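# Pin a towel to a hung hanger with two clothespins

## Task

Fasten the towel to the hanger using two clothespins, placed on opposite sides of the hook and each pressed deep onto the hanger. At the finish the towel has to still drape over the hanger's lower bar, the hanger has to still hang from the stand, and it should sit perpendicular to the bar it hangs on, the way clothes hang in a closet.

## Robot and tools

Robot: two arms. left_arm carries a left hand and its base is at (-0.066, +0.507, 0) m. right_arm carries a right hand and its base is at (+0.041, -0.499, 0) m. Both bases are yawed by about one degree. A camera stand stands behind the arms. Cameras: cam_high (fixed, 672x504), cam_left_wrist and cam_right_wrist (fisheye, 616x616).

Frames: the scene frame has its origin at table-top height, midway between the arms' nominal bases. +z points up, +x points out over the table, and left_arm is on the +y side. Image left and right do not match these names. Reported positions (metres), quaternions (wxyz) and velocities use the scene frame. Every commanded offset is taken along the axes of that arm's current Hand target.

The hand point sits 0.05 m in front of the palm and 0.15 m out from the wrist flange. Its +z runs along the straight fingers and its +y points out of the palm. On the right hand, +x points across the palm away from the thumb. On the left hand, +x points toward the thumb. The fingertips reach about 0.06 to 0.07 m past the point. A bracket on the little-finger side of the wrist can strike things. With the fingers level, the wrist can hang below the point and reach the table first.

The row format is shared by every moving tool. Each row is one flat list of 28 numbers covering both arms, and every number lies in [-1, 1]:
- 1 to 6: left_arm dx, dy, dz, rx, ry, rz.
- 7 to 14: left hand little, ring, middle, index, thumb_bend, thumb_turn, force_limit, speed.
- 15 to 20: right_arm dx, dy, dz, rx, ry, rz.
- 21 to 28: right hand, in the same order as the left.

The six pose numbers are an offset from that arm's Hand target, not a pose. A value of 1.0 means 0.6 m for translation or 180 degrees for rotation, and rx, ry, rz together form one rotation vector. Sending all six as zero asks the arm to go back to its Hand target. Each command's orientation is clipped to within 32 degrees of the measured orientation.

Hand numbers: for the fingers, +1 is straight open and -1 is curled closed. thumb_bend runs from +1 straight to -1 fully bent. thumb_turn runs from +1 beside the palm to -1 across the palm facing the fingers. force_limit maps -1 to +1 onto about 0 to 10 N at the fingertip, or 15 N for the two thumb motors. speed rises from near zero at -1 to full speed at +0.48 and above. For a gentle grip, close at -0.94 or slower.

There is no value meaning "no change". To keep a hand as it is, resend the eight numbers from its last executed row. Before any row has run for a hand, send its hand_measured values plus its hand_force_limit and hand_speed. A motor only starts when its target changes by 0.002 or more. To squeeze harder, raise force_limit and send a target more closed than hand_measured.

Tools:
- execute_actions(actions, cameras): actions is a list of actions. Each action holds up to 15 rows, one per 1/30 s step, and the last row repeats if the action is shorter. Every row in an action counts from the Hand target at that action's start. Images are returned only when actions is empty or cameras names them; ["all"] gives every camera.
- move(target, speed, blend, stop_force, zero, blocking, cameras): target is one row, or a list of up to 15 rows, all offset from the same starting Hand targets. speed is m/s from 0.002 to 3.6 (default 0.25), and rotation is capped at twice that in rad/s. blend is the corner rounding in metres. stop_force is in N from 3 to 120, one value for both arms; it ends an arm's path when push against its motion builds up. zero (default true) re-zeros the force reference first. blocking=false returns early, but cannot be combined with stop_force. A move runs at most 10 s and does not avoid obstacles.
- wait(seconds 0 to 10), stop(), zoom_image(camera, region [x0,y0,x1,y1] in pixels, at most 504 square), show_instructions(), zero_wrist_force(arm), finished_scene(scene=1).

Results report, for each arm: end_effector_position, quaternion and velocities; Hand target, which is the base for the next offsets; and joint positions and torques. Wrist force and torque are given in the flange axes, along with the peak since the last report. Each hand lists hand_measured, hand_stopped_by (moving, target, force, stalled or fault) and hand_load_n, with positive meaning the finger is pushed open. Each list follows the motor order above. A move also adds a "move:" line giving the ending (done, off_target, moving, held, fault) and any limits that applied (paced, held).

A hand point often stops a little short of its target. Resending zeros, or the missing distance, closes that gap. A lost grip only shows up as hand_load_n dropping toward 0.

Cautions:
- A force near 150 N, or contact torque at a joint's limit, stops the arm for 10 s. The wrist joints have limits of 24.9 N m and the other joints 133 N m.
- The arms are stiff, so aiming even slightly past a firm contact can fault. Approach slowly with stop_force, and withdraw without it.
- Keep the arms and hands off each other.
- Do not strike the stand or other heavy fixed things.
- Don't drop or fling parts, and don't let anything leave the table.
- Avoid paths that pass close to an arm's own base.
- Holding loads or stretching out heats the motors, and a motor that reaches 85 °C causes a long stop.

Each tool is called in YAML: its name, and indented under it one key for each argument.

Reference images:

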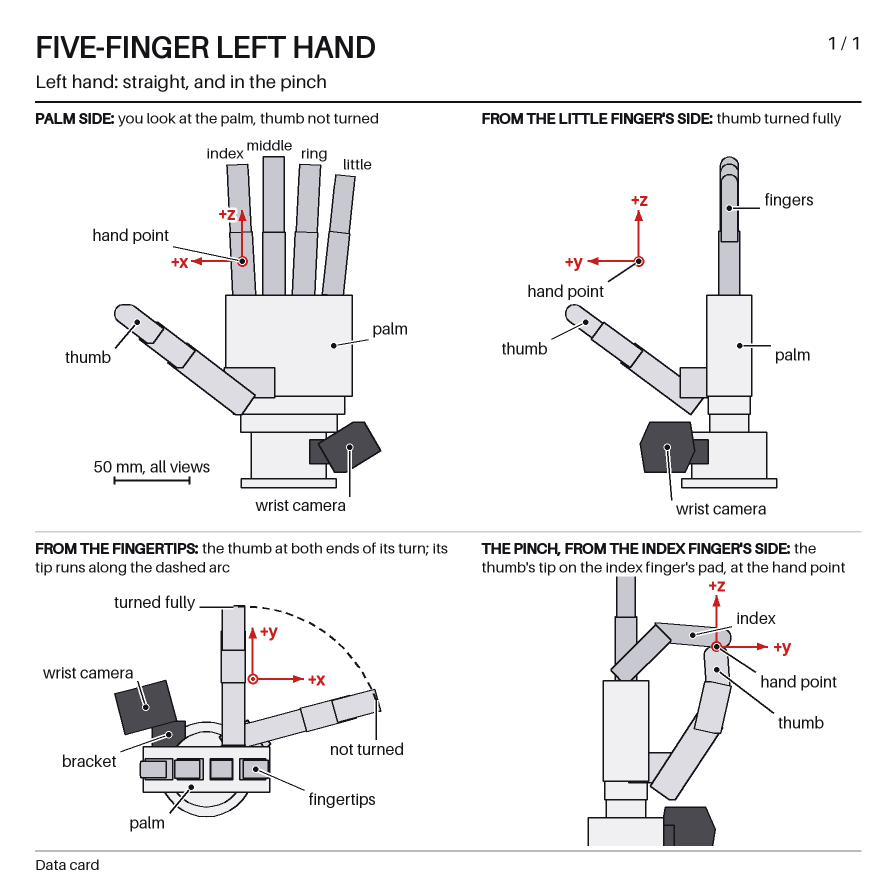

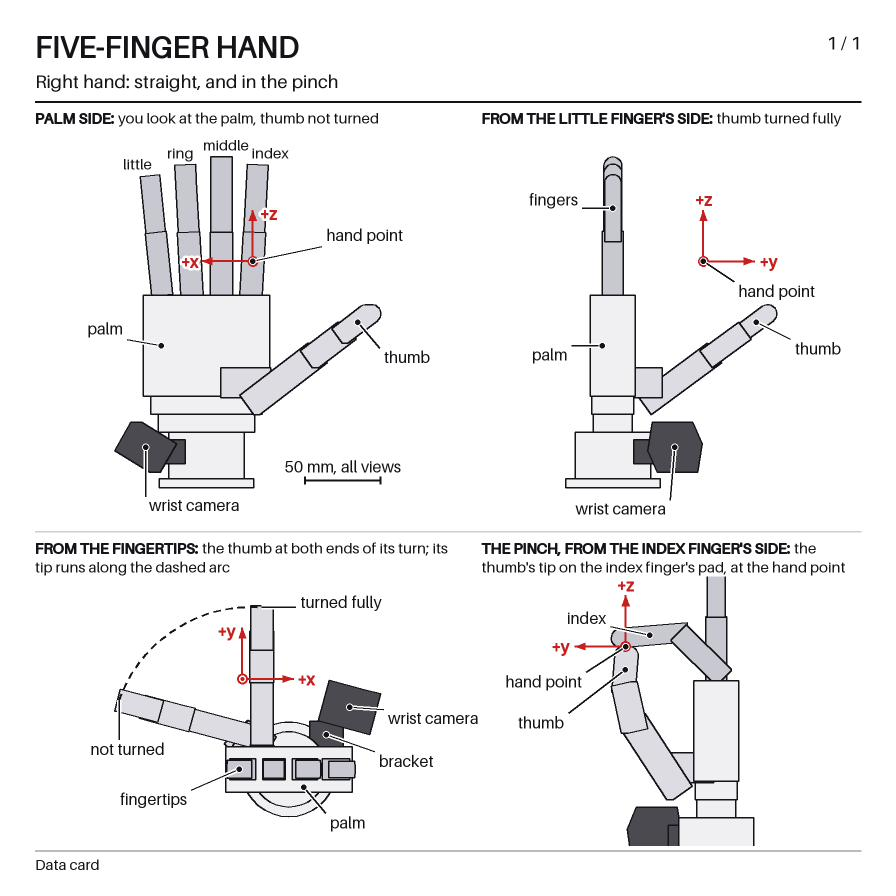

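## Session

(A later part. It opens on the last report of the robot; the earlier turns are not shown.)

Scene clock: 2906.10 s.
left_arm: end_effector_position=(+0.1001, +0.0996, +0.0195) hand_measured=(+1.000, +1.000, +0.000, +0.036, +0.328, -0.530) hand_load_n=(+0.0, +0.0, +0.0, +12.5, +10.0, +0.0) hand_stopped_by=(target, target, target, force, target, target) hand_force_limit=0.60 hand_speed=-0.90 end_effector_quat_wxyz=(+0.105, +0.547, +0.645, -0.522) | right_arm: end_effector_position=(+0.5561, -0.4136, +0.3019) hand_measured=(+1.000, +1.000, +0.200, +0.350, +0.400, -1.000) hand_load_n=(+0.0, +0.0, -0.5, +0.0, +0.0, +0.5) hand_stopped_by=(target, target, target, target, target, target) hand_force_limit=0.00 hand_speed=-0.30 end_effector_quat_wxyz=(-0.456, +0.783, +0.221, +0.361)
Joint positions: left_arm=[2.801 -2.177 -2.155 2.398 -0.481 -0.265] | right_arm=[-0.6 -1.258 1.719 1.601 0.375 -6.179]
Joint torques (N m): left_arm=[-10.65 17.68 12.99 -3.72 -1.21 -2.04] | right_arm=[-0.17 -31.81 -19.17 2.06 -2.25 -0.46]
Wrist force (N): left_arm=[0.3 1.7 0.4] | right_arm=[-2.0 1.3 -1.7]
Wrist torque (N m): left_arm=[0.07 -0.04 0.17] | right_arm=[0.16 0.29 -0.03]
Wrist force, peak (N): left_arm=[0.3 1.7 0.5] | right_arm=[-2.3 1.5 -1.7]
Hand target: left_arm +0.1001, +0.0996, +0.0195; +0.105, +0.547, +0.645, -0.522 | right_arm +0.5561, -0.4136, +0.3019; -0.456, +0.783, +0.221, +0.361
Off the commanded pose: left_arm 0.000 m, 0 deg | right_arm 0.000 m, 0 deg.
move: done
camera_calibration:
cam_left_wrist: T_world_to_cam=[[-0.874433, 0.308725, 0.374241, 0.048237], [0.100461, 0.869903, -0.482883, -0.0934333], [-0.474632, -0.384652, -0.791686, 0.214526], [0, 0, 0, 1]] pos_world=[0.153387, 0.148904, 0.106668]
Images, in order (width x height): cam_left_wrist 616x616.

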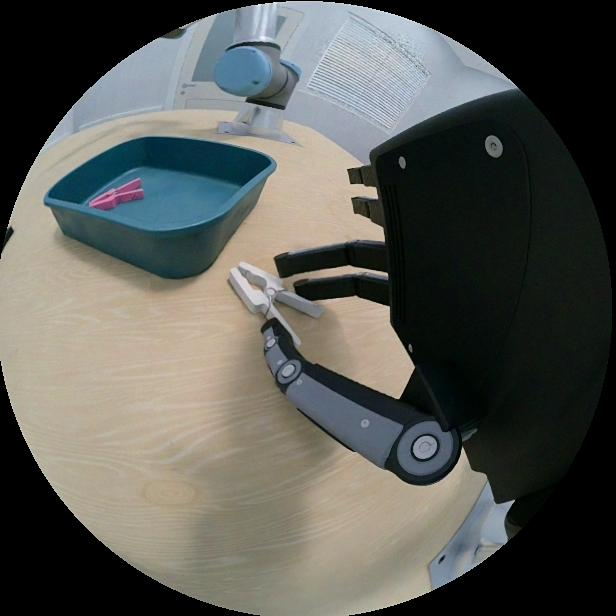

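move:
  target: [0,0,0,0,0,0, 1,1,0,0,0.26,-0.53,0.9,-0.9, 0,0,0,0,0,0, 1,1,0.2,0.35,0.4,-1,0,-0.3]
  speed: 0.015
  cameras: ["cam_left_wrist"]

zoom_image:
  camera: "cam_left_wrist"
  region: [200, 240, 320, 360]

Scene clock: 2909.70 s.
left_arm: end_effector_position=(+0.1001, +0.0996, +0.0195) hand_measured=(+1.000, +1.000, +0.000, +0.036, +0.268, -0.530) hand_load_n=(+0.0, +0.0, +0.0, +13.5, +10.5, +0.5) hand_stopped_by=(target, target, target, force, stalled, target) hand_force_limit=0.90 hand_speed=-0.90 end_effector_quat_wxyz=(+0.105, +0.547, +0.645, -0.522) | right_arm: end_effector_position=(+0.5561, -0.4136, +0.3019) hand_measured=(+1.000, +1.000, +0.200, +0.350, +0.400, -1.000) hand_load_n=(+0.0, +0.0, +0.0, +0.0, +0.0, +0.5) hand_stopped_by=(target, target, target, target, target, target) hand_force_limit=0.00 hand_speed=-0.30 end_effector_quat_wxyz=(-0.456, +0.783, +0.221, +0.361)
Joint positions: left_arm=[2.801 -2.177 -2.155 2.398 -0.481 -0.265] | right_arm=[-0.6 -1.258 1.719 1.601 0.375 -6.179]
Joint torques (N m): left_arm=[-9.22 18.75 8.87 -3.49 -1.22 -1.85] | right_arm=[0.5 -33.1 -19.63 1.95 -2.46 -0.33]
Wrist force (N): left_arm=[0.3 1.7 0.4] | right_arm=[-2.0 1.5 -1.5]
Wrist torque (N m): left_arm=[0.05 -0.03 0.17] | right_arm=[0.18 0.27 -0.01]
Wrist force, peak (N): left_arm=[0.3 1.9 0.3] | right_arm=[-2.2 1.5 -1.7]
Hand target: left_arm +0.1001, +0.0996, +0.0195; +0.105, +0.547, +0.645, -0.522 | right_arm +0.5561, -0.4136, +0.3019; -0.456, +0.783, +0.221, +0.361
Off the commanded pose: left_arm 0.000 m, 0 deg | right_arm 0.000 m, 0 deg.
move: done
camera_calibration:
cam_left_wrist: T_world_to_cam=[[-0.874433, 0.308725, 0.374241, 0.048237], [0.100461, 0.869903, -0.482883, -0.0934333], [-0.474632, -0.384652, -0.791686, 0.214526], [0, 0, 0, 1]] pos_world=[0.153387, 0.148904, 0.106668]
Images, in order (width x height): cam_left_wrist 616x616.

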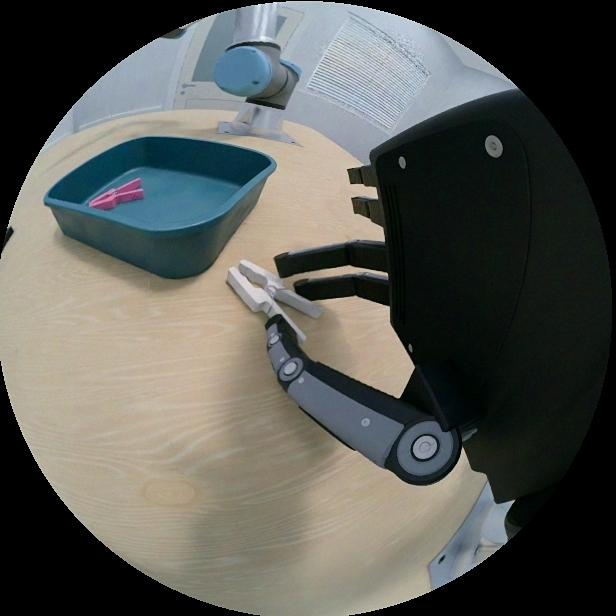

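Scaled by 4.200 from the camera's 616x616 image, which has a finer 880x880 frame.

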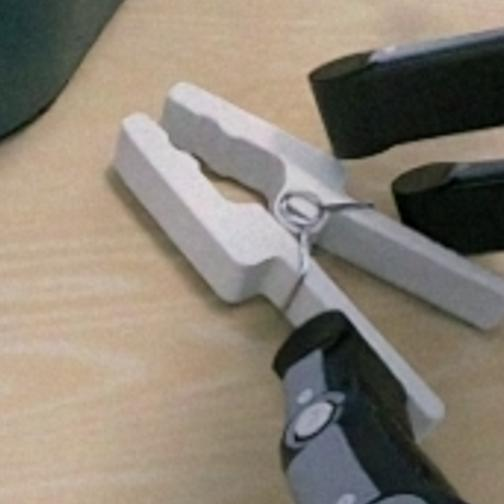

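move:
  target: [0,0,0,0,0,0, 1,1,0,0,0.22,-0.53,1.0,-0.85, 0,0,0,0,0,0, 1,1,0.2,0.35,0.4,-1,0,-0.3]
  speed: 0.015
  cameras: ["cam_left_wrist"]

zoom_image:
  camera: "cam_left_wrist"
  region: [200, 240, 320, 360]

Scene clock: 2914.47 s.
left_arm: end_effector_position=(+0.1001, +0.0996, +0.0195) hand_measured=(+1.000, +1.000, +0.000, +0.036, +0.228, -0.530) hand_load_n=(+0.0, +0.0, +0.0, +14.5, +10.0, +0.5) hand_stopped_by=(target, target, target, force, stalled, target) hand_force_limit=1.00 hand_speed=-0.85 end_effector_quat_wxyz=(+0.105, +0.547, +0.645, -0.522) | right_arm: end_effector_position=(+0.5561, -0.4136, +0.3019) hand_measured=(+1.000, +1.000, +0.200, +0.350, +0.400, -1.000) hand_load_n=(+0.0, +0.0, +0.0, +0.0, +0.0, +0.5) hand_stopped_by=(target, target, target, target, target, target) hand_force_limit=0.00 hand_speed=-0.30 end_effector_quat_wxyz=(-0.456, +0.783, +0.221, +0.361)
Joint positions: left_arm=[2.801 -2.177 -2.155 2.398 -0.481 -0.265] | right_arm=[-0.6 -1.258 1.719 1.601 0.375 -6.179]
Joint torques (N m): left_arm=[-6.46 19.85 3.39 -3.57 -1.27 -1.63] | right_arm=[0.42 -31.1 -18.85 2.06 -2.51 -0.69]
Wrist force (N): left_arm=[0.2 1.6 0.4] | right_arm=[-1.9 1.4 -1.4]
Wrist torque (N m): left_arm=[0.04 -0.02 0.16] | right_arm=[0.15 0.27 -0.02]
Wrist force, peak (N): left_arm=[0.5 1.9 0.2] | right_arm=[-2.1 1.5 -1.9]
Hand target: left_arm +0.1001, +0.0996, +0.0195; +0.105, +0.547, +0.645, -0.522 | right_arm +0.5561, -0.4136, +0.3019; -0.456, +0.783, +0.221, +0.361
Off the commanded pose: left_arm 0.000 m, 0 deg | right_arm 0.000 m, 0 deg.
move: done
camera_calibration:
cam_left_wrist: T_world_to_cam=[[-0.874433, 0.308725, 0.374241, 0.048237], [0.100461, 0.869903, -0.482883, -0.0934333], [-0.474632, -0.384652, -0.791686, 0.214526], [0, 0, 0, 1]] pos_world=[0.153387, 0.148904, 0.106668]
Images, in order (width x height): cam_left_wrist 616x616.

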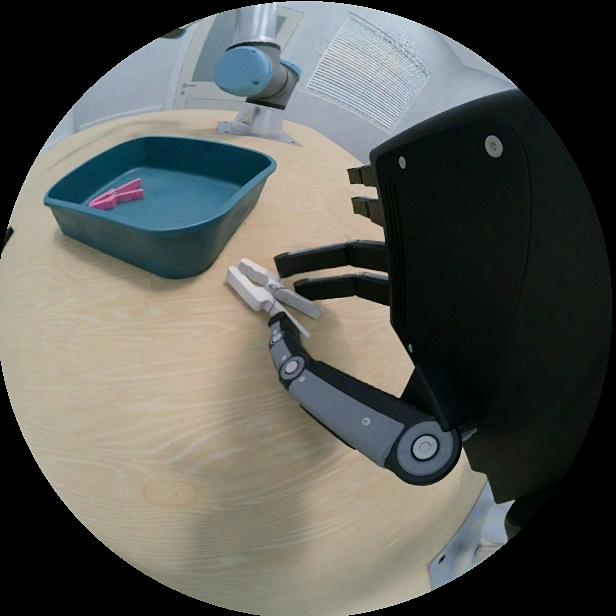

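Scaled by 4.200 from the camera's 616x616 image, which has a finer 880x880 frame.

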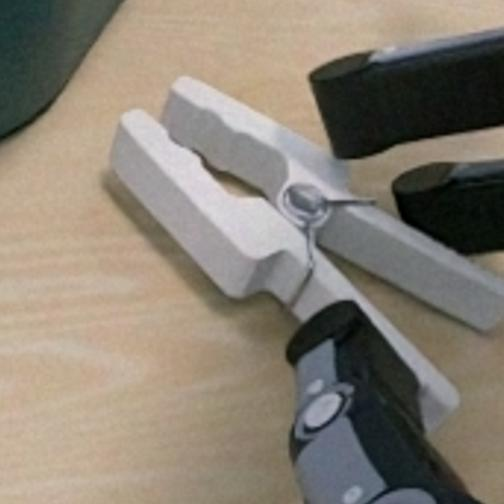

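move:
  target: [-0.0589,-0.0464,-0.0363,0,0,0, 1,1,0,0,0.22,-0.53,1.0,-0.85, 0,0,0,0,0,0, 1,1,0.2,0.35,0.4,-1,0,-0.3]
  speed: 0.03
  cameras: ["cam_left_wrist"]

zoom_image:
  camera: "cam_left_wrist"
  region: [200, 240, 320, 360]

Scene clock: 2925.17 s.
left_arm: end_effector_position=(+0.1002, +0.0997, +0.0694) hand_measured=(+1.000, +1.000, +0.000, +0.036, +0.228, -0.530) hand_load_n=(+0.0, +0.0, +0.0, +14.5, +10.0, +0.5) hand_stopped_by=(target, target, target, force, stalled, target) hand_force_limit=1.00 hand_speed=-0.85 end_effector_quat_wxyz=(+0.105, +0.547, +0.646, -0.522) | right_arm: end_effector_position=(+0.5561, -0.4136, +0.3019) hand_measured=(+1.000, +1.000, +0.200, +0.350, +0.400, -1.000) hand_load_n=(+0.0, +0.0, +0.0, +0.0, +0.0, +0.5) hand_stopped_by=(target, target, target, target, target, target) hand_force_limit=0.00 hand_speed=-0.30 end_effector_quat_wxyz=(-0.456, +0.783, +0.221, +0.361)
Joint positions: left_arm=[2.802 -2.05 -2.151 2.267 -0.481 -0.264] | right_arm=[-0.6 -1.258 1.719 1.601 0.375 -6.179]
Joint torques (N m): left_arm=[11.96 41.16 20.3 -3.99 -1.49 2.23] | right_arm=[0.25 -33.11 -19.36 1.93 -2.29 -0.41]
Wrist force (N): left_arm=[0.6 1.8 0.5] | right_arm=[-2.1 1.3 -1.7]
Wrist torque (N m): left_arm=[0.07 -0.08 0.06] | right_arm=[0.16 0.29 -0.03]
Wrist force, peak (N): left_arm=[0.4 2.0 0.1] | right_arm=[-2.1 1.5 -1.8]
Hand target: left_arm +0.1002, +0.0997, +0.0694; +0.105, +0.547, +0.645, -0.522 | right_arm +0.5561, -0.4136, +0.3019; -0.456, +0.783, +0.221, +0.361
Off the commanded pose: left_arm 0.000 m, 0 deg | right_arm 0.000 m, 0 deg.
move: done
camera_calibration:
cam_left_wrist: T_world_to_cam=[[-0.874433, 0.308725, 0.374241, 0.0297063], [0.100461, 0.869903, -0.482883, -0.0694445], [-0.474632, -0.384652, -0.791686, 0.254165], [0, 0, 0, 1]] pos_world=[0.153587, 0.149004, 0.156568]
Images, in order (width x height): cam_left_wrist 616x616.

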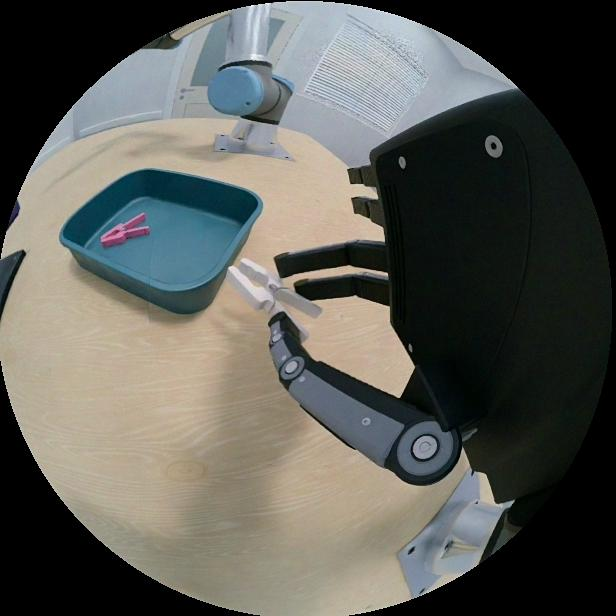

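Scaled by 4.200 from the camera's 616x616 image, which has a finer 880x880 frame.

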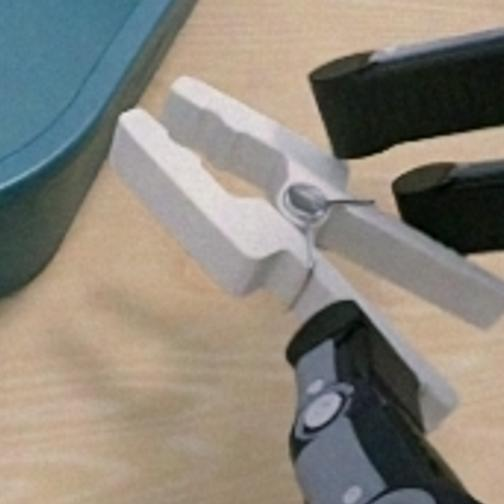

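move:
  target: [-0.4325,-0.0050,-0.2865,0,0,0, 1,1,0,0,0.22,-0.53,1.0,-0.85, 0,0,0,0,0,0, 1,1,0.2,0.35,0.4,-1,0,-0.3]
  speed: 0.12
  cameras: ["cam_high","cam_left_wrist"]

Scene clock: 3080.23 s.
left_arm: end_effector_position=(+0.2709, +0.0808, +0.3290) hand_measured=(+1.000, +1.000, +0.000, +0.036, +0.228, -0.530) hand_load_n=(+0.0, +0.5, +0.0, +14.5, +10.5, +0.0) hand_stopped_by=(target, target, target, force, stalled, target) hand_force_limit=1.00 hand_speed=-0.85 end_effector_quat_wxyz=(+0.105, +0.547, +0.646, -0.522) | right_arm: end_effector_position=(+0.5561, -0.4136, +0.3019) hand_measured=(+1.000, +1.000, +0.200, +0.350, +0.400, -1.000) hand_load_n=(+0.0, +0.0, +0.0, +0.0, +0.0, +0.0) hand_stopped_by=(target, target, target, target, target, target) hand_force_limit=0.00 hand_speed=-0.30 end_effector_quat_wxyz=(-0.456, +0.783, +0.221, +0.361)
Joint positions: left_arm=[2.88 -1.968 -1.455 1.357 -0.514 -0.114] | right_arm=[-0.6 -1.258 1.719 1.601 0.375 -6.179]
Joint torques (N m): left_arm=[11.04 20.69 29.03 -4.49 -1.58 2.18] | right_arm=[1.66 -33.97 -19.84 2.18 -2.38 -0.42]
Wrist force (N): left_arm=[0.3 1.5 0.3] | right_arm=[-1.9 1.3 -1.7]
Wrist torque (N m): left_arm=[0.03 -0.04 0.00] | right_arm=[0.15 0.28 -0.02]
Wrist force, peak (N): left_arm=[0.3 1.9 0.3] | right_arm=[-2.2 1.5 -1.7]
Hand target: left_arm +0.2710, +0.0808, +0.3290; +0.105, +0.547, +0.645, -0.522 | right_arm +0.5561, -0.4136, +0.3019; -0.456, +0.783, +0.221, +0.361
Off the commanded pose: left_arm 0.000 m, 0 deg | right_arm 0.000 m, 0 deg.
move: done
camera_calibration:
cam_left_wrist: T_world_to_cam=[[-0.874456, 0.308638, 0.37426, 0.0876647], [0.100343, 0.869896, -0.48292, 0.0552589], [-0.474614, -0.384738, -0.791655, 0.533428], [0, 0, 0, 1]] pos_world=[0.324287, 0.130104, 0.416168]
Images, in order (width x height): cam_high 672x504, cam_left_wrist 616x616.

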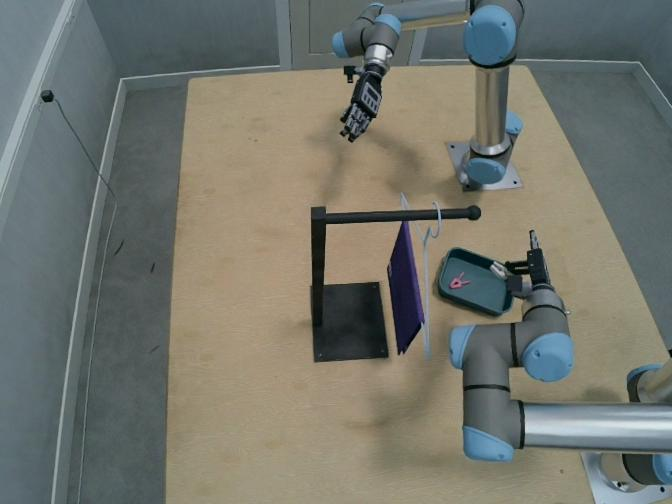

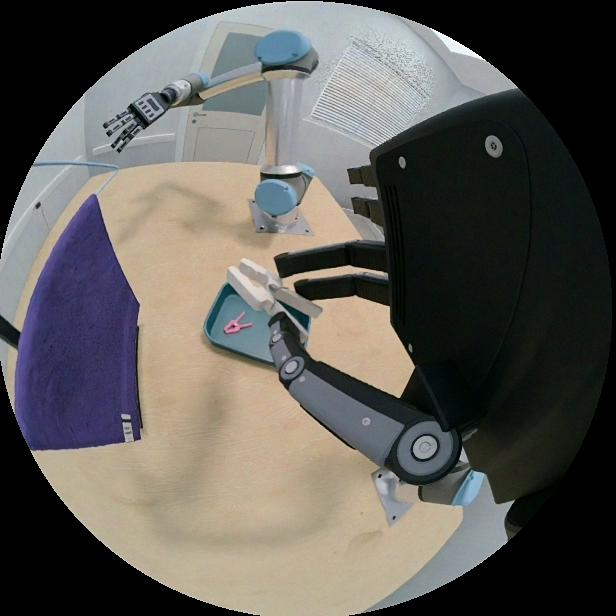

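move:
  target: [0,0,0,0.0353,-0.2967,-0.2158, 1,1,0,0,0.22,-0.53,1.0,-0.85, 0,0,0,0,0,0, 1,1,0.2,0.35,0.4,-1,0,-0.3]
  speed: 0.15
  cameras: ["cam_high"]

Scene clock: 3088.30 s.
left_arm: end_effector_position=(+0.2710, +0.0808, +0.3290) hand_measured=(+1.000, +1.000, +0.000, +0.036, +0.228, -0.530) hand_load_n=(+0.0, +0.0, +0.0, +14.5, +10.5, +0.0) hand_stopped_by=(target, target, target, force, stalled, target) hand_force_limit=1.00 hand_speed=-0.85 end_effector_quat_wxyz=(-0.176, -0.027, -0.642, +0.746) | right_arm: end_effector_position=(+0.5561, -0.4136, +0.3019) hand_measured=(+1.000, +1.000, +0.200, +0.350, +0.400, -1.000) hand_load_n=(+0.0, +0.0, +0.0, +0.0, +0.0, +0.5) hand_stopped_by=(target, target, target, target, target, target) hand_force_limit=0.00 hand_speed=-0.30 end_effector_quat_wxyz=(-0.456, +0.783, +0.221, +0.361)
Joint positions: left_arm=[3.004 -1.863 -2.169 1.417 0.354 -0.224] | right_arm=[-0.6 -1.258 1.719 1.601 0.375 -6.179]
Joint torques (N m): left_arm=[-13.23 38.38 -0.42 0.37 3.55 -1.66] | right_arm=[0.7 -31.86 -19.61 2.09 -2.38 -0.41]
Wrist force (N): left_arm=[-0.4 2.5 -0.8] | right_arm=[-2.0 1.4 -1.7]
Wrist torque (N m): left_arm=[0.10 -0.06 0.15] | right_arm=[0.16 0.29 -0.03]
Wrist force, peak (N): left_arm=[-0.4 2.8 -0.8] | right_arm=[-2.2 1.5 -1.8]
Hand target: left_arm +0.2710, +0.0808, +0.3290; -0.176, -0.027, -0.642, +0.746 | right_arm +0.5561, -0.4136, +0.3019; -0.456, +0.783, +0.221, +0.361
Off the commanded pose: left_arm 0.000 m, 0 deg | right_arm 0.000 m, 0 deg.
move: done
Images, in order (width x height): cam_high 672x504.

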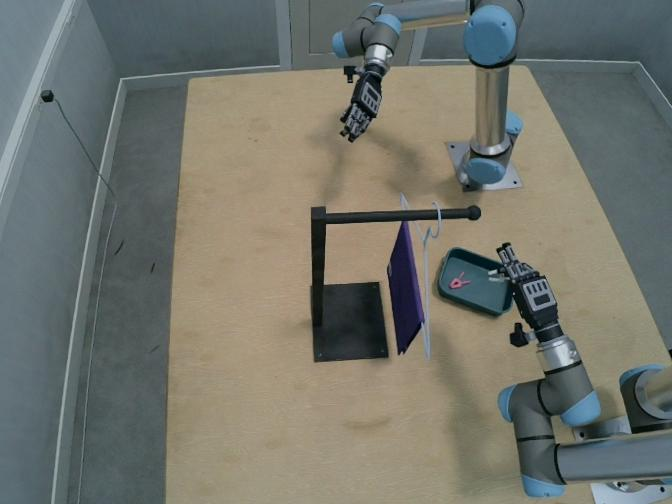

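move:
  target: [0,0,0,0.0353,-0.2967,-0.2157, 1,1,0,0,0.22,-0.53,1.0,-0.85, 0,0,0,0,0,0, 1,1,0.2,0.35,0.4,-1,0,-0.3]
  speed: 0.15
  cameras: ["cam_high","cam_left_wrist"]

Scene clock: 3100.87 s.
left_arm: end_effector_position=(+0.2710, +0.0808, +0.3290) hand_measured=(+1.000, +1.000, +0.000, +0.036, +0.228, -0.530) hand_load_n=(+0.0, +0.0, +0.0, +14.5, +10.5, +0.0) hand_stopped_by=(target, target, target, force, stalled, target) hand_force_limit=1.00 hand_speed=-0.85 end_effector_quat_wxyz=(-0.190, +0.502, -0.429, +0.726) | right_arm: end_effector_position=(+0.5561, -0.4136, +0.3019) hand_measured=(+1.000, +1.000, +0.200, +0.350, +0.400, -1.000) hand_load_n=(+0.0, +0.0, +0.0, +0.0, +0.0, +0.0) hand_stopped_by=(target, target, target, target, target, target) hand_force_limit=0.00 hand_speed=-0.30 end_effector_quat_wxyz=(-0.456, +0.783, +0.221, +0.361)
Joint positions: left_arm=[2.497 -1.793 -2.435 1.215 1.744 -0.585] | right_arm=[-0.6 -1.258 1.719 1.601 0.375 -6.179]
Joint torques (N m): left_arm=[-12.71 32.6 23.93 -0.59 2.69 -2.3] | right_arm=[1.2 -32.6 -19.09 2.16 -2.42 -0.49]
Wrist force (N): left_arm=[-2.2 2.3 -1.1] | right_arm=[-2.2 1.2 -1.5]
Wrist torque (N m): left_arm=[0.12 0.05 0.12] | right_arm=[0.13 0.30 -0.04]
Wrist force, peak (N): left_arm=[-2.3 2.6 -1.0] | right_arm=[-2.3 1.5 -1.8]
Hand target: left_arm +0.2710, +0.0808, +0.3290; -0.190, +0.502, -0.429, +0.726 | right_arm +0.5561, -0.4136, +0.3019; -0.456, +0.783, +0.221, +0.361
Off the commanded pose: left_arm 0.000 m, 0 deg | right_arm 0.000 m, 0 deg.
move: done
camera_calibration:
cam_left_wrist: T_world_to_cam=[[0.0222283, 0.37415, 0.927102, -0.342532], [-0.848671, -0.48311, 0.215317, 0.192035], [0.528453, -0.791591, 0.306792, -0.0669106], [0, 0, 0, 1]] pos_world=[0.205948, 0.167967, 0.296742]
Images, in order (width x height): cam_high 672x504, cam_left_wrist 616x616.

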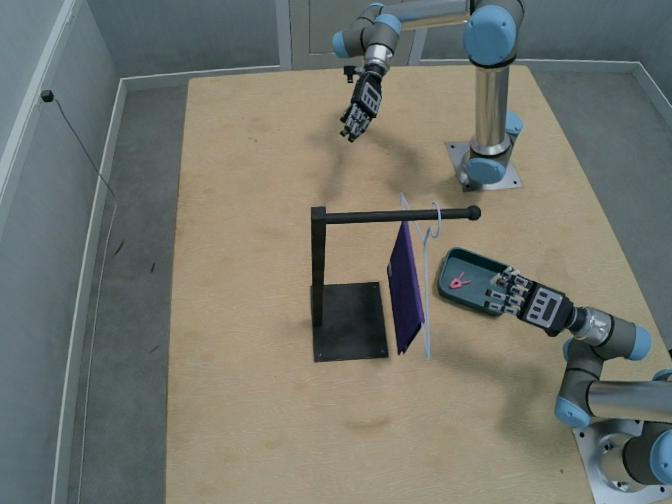

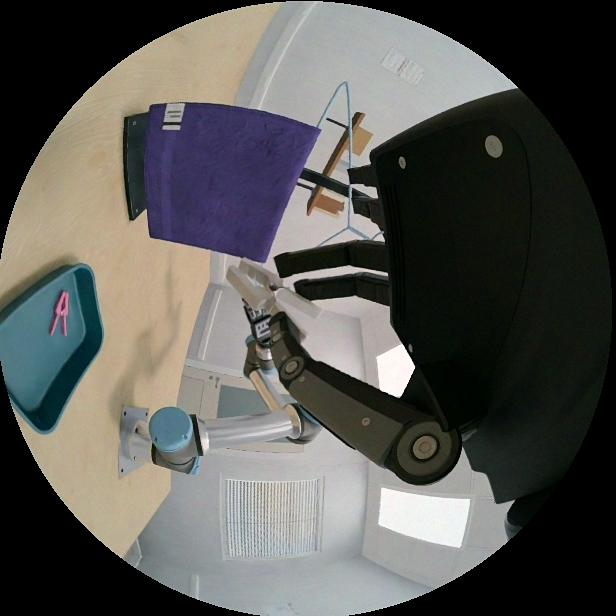

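zoom_image:
  camera: "cam_left_wrist"
  region: [220, 60, 400, 240]

zoom_image:
  camera: "cam_left_wrist"
  region: [220, 180, 360, 320]

Scaled by 2.800 from the camera's 616x616 image, which has a finer 880x880 frame.

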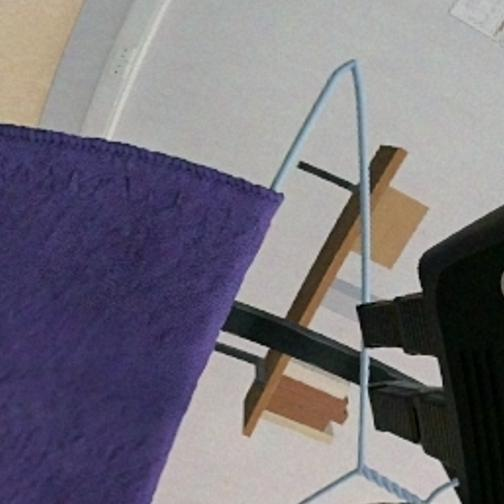

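Scaled by 3.600 from the camera's 616x616 image, which has a finer 880x880 frame.

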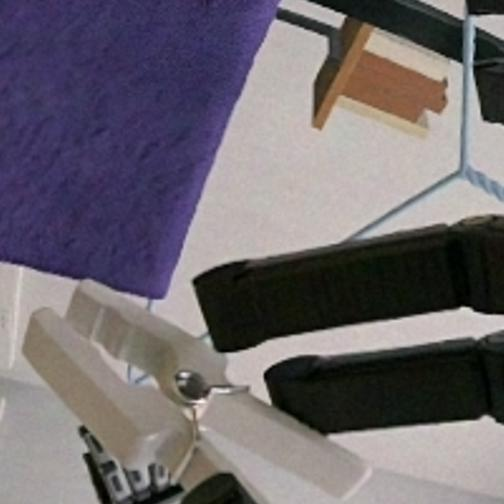

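move:
  target: [0.0705,0.0055,0.1948,0,0,0, 1,1,0,0,0.22,-0.53,1.0,-0.85, 0,0,0,0,0,0, 1,1,0.2,0.35,0.4,-1,0,-0.3]
  speed: 0.1
  cameras: ["cam_high","cam_left_wrist"]

zoom_image:
  camera: "cam_left_wrist"
  region: [180, 180, 320, 320]

zoom_image:
  camera: "cam_high"
  region: [370, 180, 520, 300]

Scene clock: 3123.07 s.
left_arm: end_effector_position=(+0.3569, -0.0015, +0.3651) hand_measured=(+1.000, +1.000, +0.000, +0.036, +0.228, -0.530) hand_load_n=(+0.0, +0.0, +0.0, +14.5, +10.5, +0.0) hand_stopped_by=(target, target, target, force, stalled, target) hand_force_limit=1.00 hand_speed=-0.85 end_effector_quat_wxyz=(-0.190, +0.502, -0.429, +0.726) | right_arm: end_effector_position=(+0.5561, -0.4136, +0.3019) hand_measured=(+1.000, +1.000, +0.200, +0.350, +0.400, -1.000) hand_load_n=(+0.0, +0.0, +0.0, +0.0, +0.0, +0.0) hand_stopped_by=(target, target, target, target, target, target) hand_force_limit=0.00 hand_speed=-0.30 end_effector_quat_wxyz=(-0.456, +0.783, +0.221, +0.361)
Joint positions: left_arm=[2.454 -1.915 -2.083 0.987 1.786 -0.579] | right_arm=[-0.6 -1.258 1.719 1.601 0.375 -6.179]
Joint torques (N m): left_arm=[-12.69 16.2 27.95 -0.64 2.81 2.06] | right_arm=[1.27 -32.72 -19.39 2.19 -2.49 -0.35]
Wrist force (N): left_arm=[-2.4 2.1 -1.0] | right_arm=[-2.2 1.5 -1.7]
Wrist torque (N m): left_arm=[0.11 0.08 -0.05] | right_arm=[0.18 0.32 -0.03]
Wrist force, peak (N): left_arm=[-2.6 2.4 -1.1] | right_arm=[-2.2 1.5 -1.7]
Hand target: left_arm +0.3569, -0.0015, +0.3651; -0.190, +0.502, -0.429, +0.726 | right_arm +0.5561, -0.4136, +0.3019; -0.456, +0.783, +0.221, +0.361
Off the commanded pose: left_arm 0.000 m, 0 deg | right_arm 0.000 m, 0 deg.
move: done
camera_calibration:
cam_left_wrist: T_world_to_cam=[[0.0223072, 0.374199, 0.92708, -0.347136], [-0.848624, -0.483143, 0.215431, 0.217269], [0.528526, -0.791548, 0.306777, -0.188495], [0, 0, 0, 1]] pos_world=[0.291748, 0.085667, 0.332842]
Images, in order (width x height): cam_high 672x504, cam_left_wrist 616x616.

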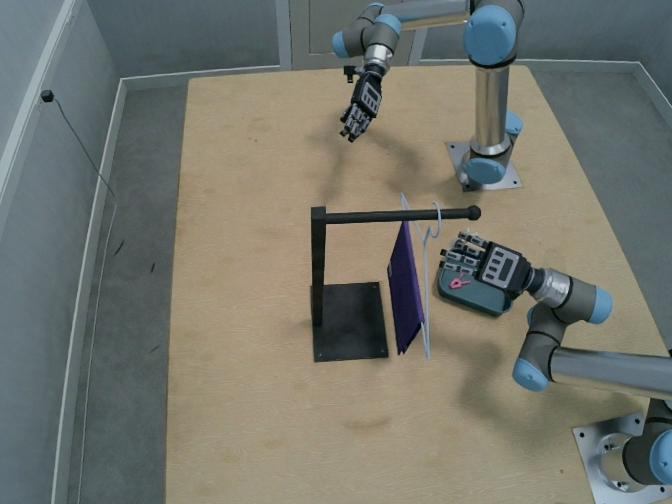

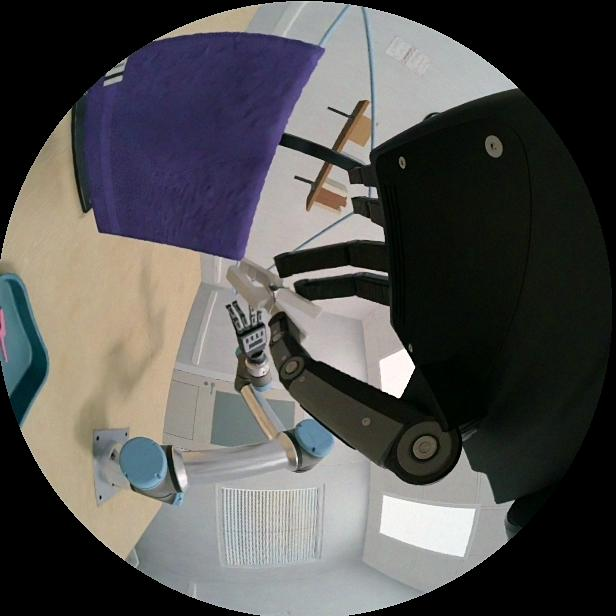

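Scaled by 3.600 from the camera's 616x616 image, which has a finer 880x880 frame.

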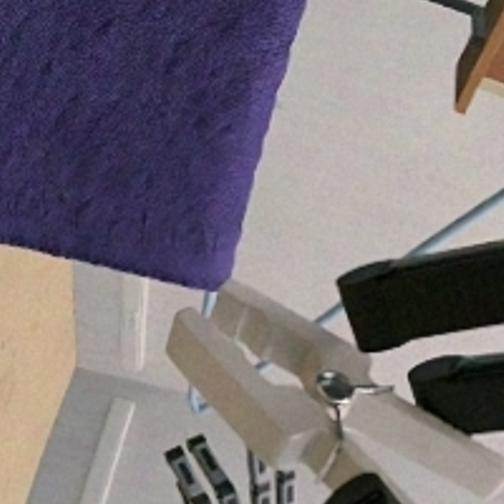

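Scaled by 3.360 from the camera's 672x504 image, which has a finer 960x720 frame.

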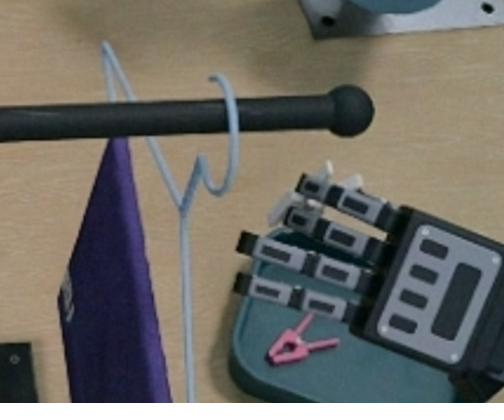

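move:
  target: [-0.0330,-0.0223,0.0831,0,0,0, 1,1,0,0,0.22,-0.53,1.0,-0.85, 0,0,0,0,0,0, 1,1,0.2,0.35,0.4,-1,0,-0.3]
  speed: 0.06
  cameras: ["cam_high","cam_left_wrist"]

zoom_image:
  camera: "cam_left_wrist"
  region: [180, 180, 320, 320]

zoom_image:
  camera: "cam_high"
  region: [370, 180, 520, 300]

Scene clock: 3152.00 s.
left_arm: end_effector_position=(+0.4118, -0.0016, +0.3711) hand_measured=(+1.000, +1.000, +0.000, +0.036, +0.228, -0.530) hand_load_n=(+0.0, +0.0, +0.0, +14.5, +10.5, +0.0) hand_stopped_by=(target, target, target, force, stalled, target) hand_force_limit=1.00 hand_speed=-0.85 end_effector_quat_wxyz=(-0.190, +0.502, -0.429, +0.726) | right_arm: end_effector_position=(+0.5561, -0.4136, +0.3019) hand_measured=(+1.000, +1.000, +0.200, +0.350, +0.400, -1.000) hand_load_n=(+0.0, +0.0, +0.0, +0.0, +0.5, +0.0) hand_stopped_by=(target, target, target, target, target, target) hand_force_limit=0.00 hand_speed=-0.30 end_effector_quat_wxyz=(-0.456, +0.783, +0.221, +0.361)
Joint positions: left_arm=[2.534 -1.964 -1.984 0.935 1.707 -0.59] | right_arm=[-0.6 -1.258 1.719 1.601 0.375 -6.179]
Joint torques (N m): left_arm=[11.34 20.29 28.13 -0.21 -2.79 -1.82] | right_arm=[0.52 -32 -19.39 2.23 -2.47 -0.18]
Wrist force (N): left_arm=[-2.2 2.3 -0.9] | right_arm=[-2.1 1.4 -1.5]
Wrist torque (N m): left_arm=[0.11 0.05 0.12] | right_arm=[0.16 0.28 -0.02]
Wrist force, peak (N): left_arm=[-2.5 2.3 -1.4] | right_arm=[-2.1 1.6 -1.7]
Hand target: left_arm +0.4118, -0.0016, +0.3711; -0.190, +0.502, -0.429, +0.726 | right_arm +0.5561, -0.4136, +0.3019; -0.456, +0.783, +0.221, +0.361
Off the commanded pose: left_arm 0.000 m, 0 deg | right_arm 0.000 m, 0 deg.
move: done
camera_calibration:
cam_left_wrist: T_world_to_cam=[[0.0222286, 0.374154, 0.9271, -0.353863], [-0.848627, -0.483177, 0.215345, 0.262636], [0.528525, -0.791549, 0.306776, -0.219483], [0, 0, 0, 1]] pos_world=[0.346748, 0.0855669, 0.338842]
Images, in order (width x height): cam_high 672x504, cam_left_wrist 616x616.

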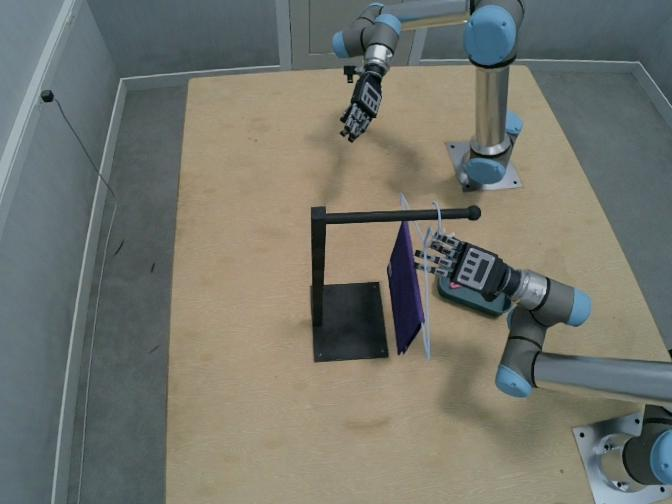

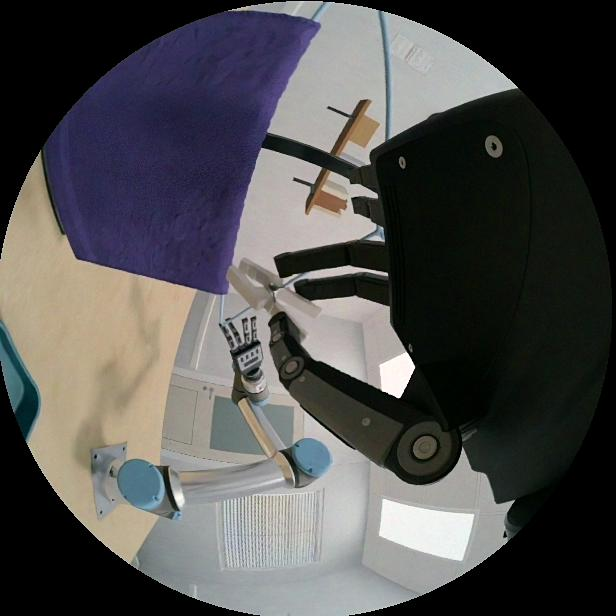

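Scaled by 3.600 from the camera's 616x616 image, which has a finer 880x880 frame.

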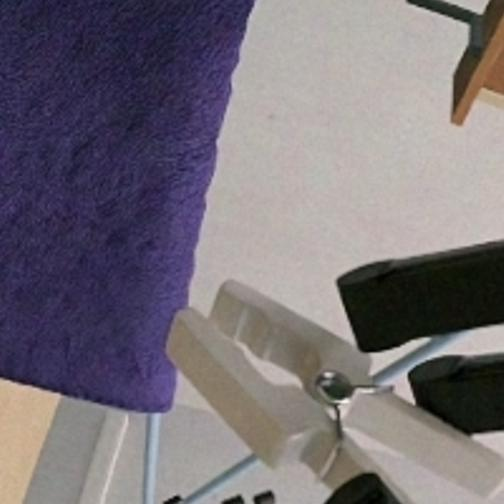

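Scaled by 3.360 from the camera's 672x504 image, which has a finer 960x720 frame.

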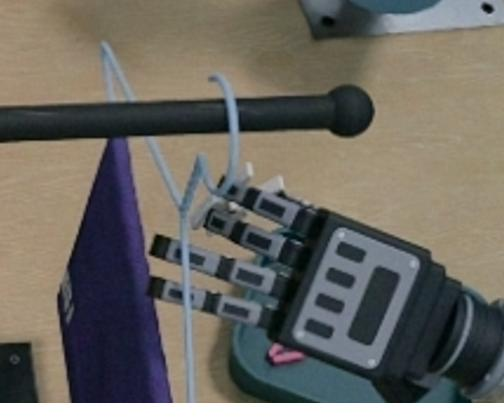

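move:
  target: [-0.0283,-0.0034,0.0507,0,0,0, 1,1,0,0,0.22,-0.53,1.0,-0.85, 0,0,0,0,0,0, 1,1,0.2,0.35,0.4,-1,0,-0.3]
  speed: 0.03
  stop_force: 4
  cameras: ["cam_high","cam_left_wrist"]

zoom_image:
  camera: "cam_left_wrist"
  region: [200, 220, 320, 340]

zoom_image:
  camera: "cam_high"
  region: [370, 180, 520, 300]

Scene clock: 3173.87 s.
left_arm: end_effector_position=(+0.4465, -0.0016, +0.3671) hand_measured=(+1.000, +1.000, +0.000, +0.036, +0.228, -0.530) hand_load_n=(+0.0, +0.0, +0.0, +14.5, +10.5, +0.0) hand_stopped_by=(target, target, target, force, stalled, target) hand_force_limit=1.00 hand_speed=-0.85 end_effector_quat_wxyz=(-0.190, +0.502, -0.429, +0.726) | right_arm: end_effector_position=(+0.5561, -0.4136, +0.3019) hand_measured=(+1.000, +1.000, +0.200, +0.350, +0.400, -1.000) hand_load_n=(+0.0, -0.5, +0.0, +0.0, +0.0, +0.0) hand_stopped_by=(target, target, target, target, target, target) hand_force_limit=0.00 hand_speed=-0.30 end_effector_quat_wxyz=(-0.456, +0.783, +0.221, +0.361)
Joint positions: left_arm=[2.577 -2.013 -1.919 0.918 1.665 -0.595] | right_arm=[-0.6 -1.258 1.719 1.601 0.375 -6.179]
Joint torques (N m): left_arm=[10.95 20.18 26.94 -0.08 -2.71 -1.95] | right_arm=[2.16 -33.66 -19.89 2.17 -2.32 -0.28]
Wrist force (N): left_arm=[-2.3 2.3 -1.1] | right_arm=[-2.1 1.4 -1.6]
Wrist torque (N m): left_arm=[0.13 0.04 0.12] | right_arm=[0.16 0.29 -0.03]
Wrist force, peak (N): left_arm=[-2.6 2.4 -0.9] | right_arm=[-2.2 1.5 -1.6]
Hand target: left_arm +0.4465, -0.0016, +0.3671; -0.190, +0.502, -0.429, +0.726 | right_arm +0.5561, -0.4136, +0.3019; -0.456, +0.783, +0.221, +0.361
Off the commanded pose: left_arm 0.000 m, 0 deg | right_arm 0.000 m, 0 deg.
move: done
camera_calibration:
cam_left_wrist: T_world_to_cam=[[0.0222761, 0.374181, 0.927088, -0.35085], [-0.848625, -0.483156, 0.215397, 0.292946], [0.528526, -0.791548, 0.306777, -0.236566], [0, 0, 0, 1]] pos_world=[0.381448, 0.085567, 0.334742]
Images, in order (width x height): cam_high 672x504, cam_left_wrist 616x616.

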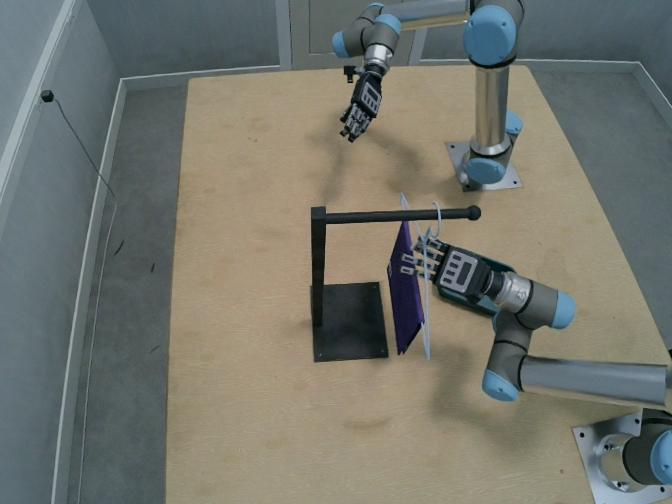

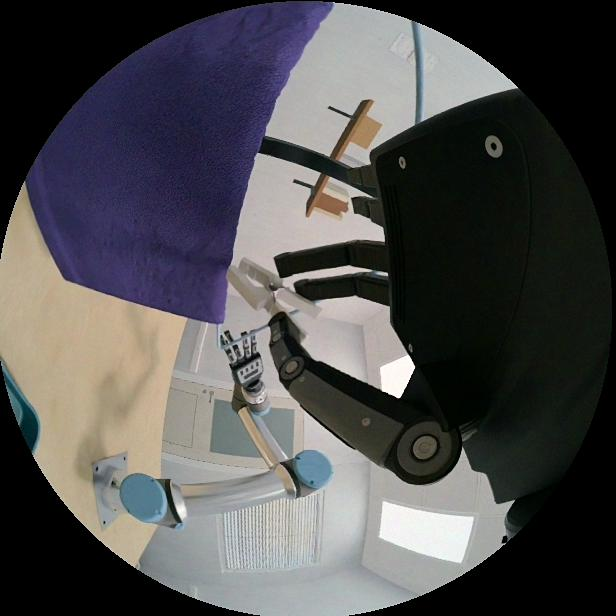

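Scaled by 4.200 from the camera's 616x616 image, which has a finer 880x880 frame.

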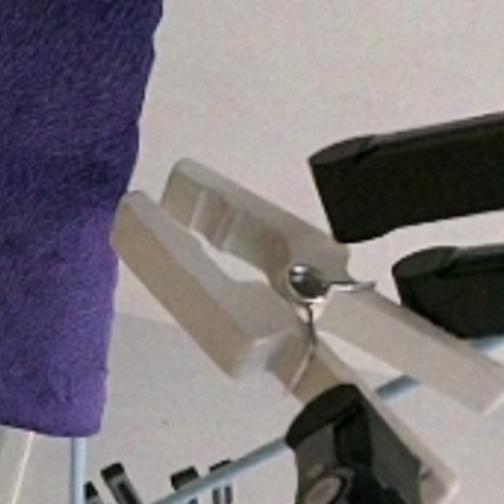

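Scaled by 3.360 from the camera's 672x504 image, which has a finer 960x720 frame.

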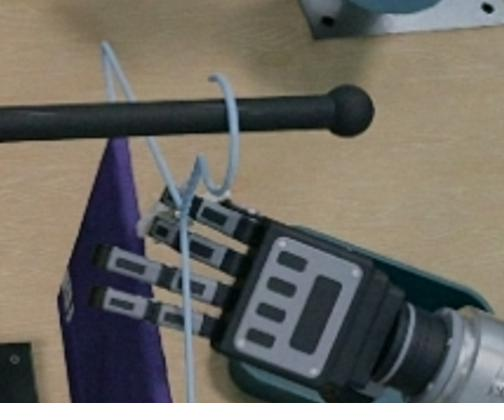

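move:
  target: [-0.0139,0.0135,0.0052,0,0,0, 1,1,0,0,0.22,-0.53,1.0,-0.85, 0,0,0,0,0,0, 1,1,0.2,0.35,0.4,-1,0,-0.3]
  speed: 0.02
  stop_force: 5
  cameras: ["cam_left_wrist"]

zoom_image:
  camera: "cam_left_wrist"
  region: [200, 220, 320, 340]

Scene clock: 3197.40 s.
left_arm: end_effector_position=(+0.4516, -0.0016, +0.3561) hand_measured=(+1.000, +1.000, +0.000, +0.036, +0.230, -0.530) hand_load_n=(+0.0, +0.0, +1.0, +15.0, +10.0, -1.5) hand_stopped_by=(target, target, target, force, stalled, target) hand_force_limit=1.00 hand_speed=-0.85 end_effector_quat_wxyz=(-0.190, +0.502, -0.429, +0.726) | right_arm: end_effector_position=(+0.5561, -0.4136, +0.3019) hand_measured=(+1.000, +1.000, +0.200, +0.350, +0.400, -1.000) hand_load_n=(+0.0, +0.0, +0.0, +0.0, +0.5, +0.0) hand_stopped_by=(target, target, target, target, target, target) hand_force_limit=0.00 hand_speed=-0.30 end_effector_quat_wxyz=(-0.456, +0.783, +0.221, +0.361)
Joint positions: left_arm=[2.583 -2.038 -1.916 0.941 1.659 -0.596] | right_arm=[-0.6 -1.258 1.719 1.601 0.375 -6.179]
Joint torques (N m): left_arm=[11.86 18.01 24.75 1.5 -2.93 -1.73] | right_arm=[2.02 -32.38 -20.72 2.12 -2.53 -0.35]
Wrist force (N): left_arm=[-0.6 -2.1 -0.9] | right_arm=[-2.0 1.4 -1.7]
Wrist torque (N m): left_arm=[0.12 0.14 0.18] | right_arm=[0.17 0.27 -0.02]
Wrist force, peak (N): left_arm=[-2.7 2.6 -1.3] | right_arm=[-2.1 1.5 -1.8]
Hand target: left_arm +0.4516, -0.0016, +0.3561; -0.190, +0.502, -0.429, +0.726 | right_arm +0.5561, -0.4136, +0.3019; -0.456, +0.783, +0.221, +0.361
Off the commanded pose: left_arm 0.000 m, 0 deg | right_arm 0.000 m, 0 deg.
move: done
camera_calibration:
cam_left_wrist: T_world_to_cam=[[0.0222761, 0.374181, 0.927088, -0.340856], [-0.848625, -0.483156, 0.215397, 0.299537], [0.528526, -0.791548, 0.306777, -0.235864], [0, 0, 0, 1]] pos_world=[0.386448, 0.085567, 0.323842]
Images, in order (width x height): cam_left_wrist 616x616.

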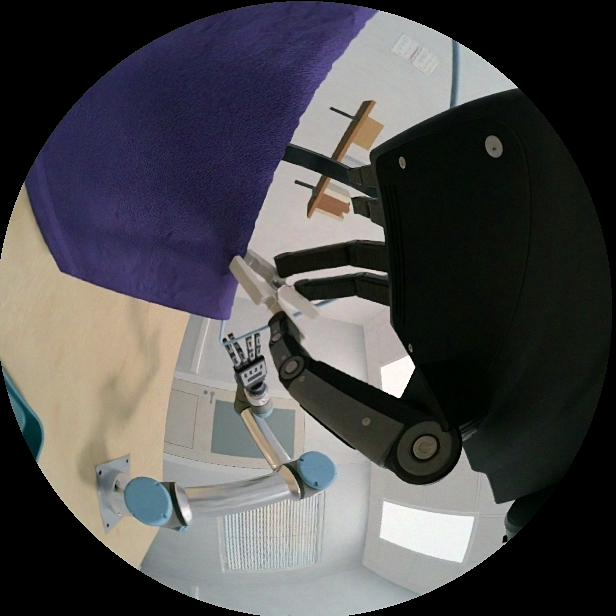

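Scaled by 4.200 from the camera's 616x616 image, which has a finer 880x880 frame.

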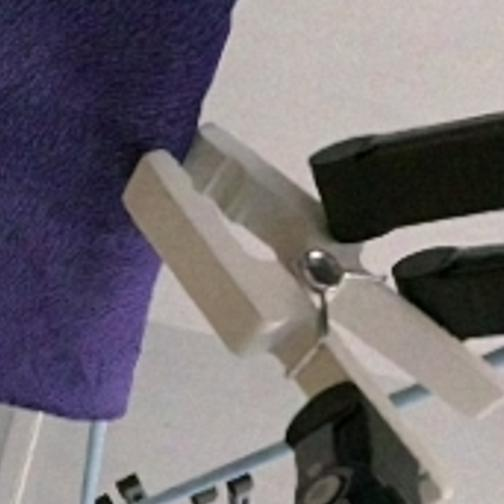

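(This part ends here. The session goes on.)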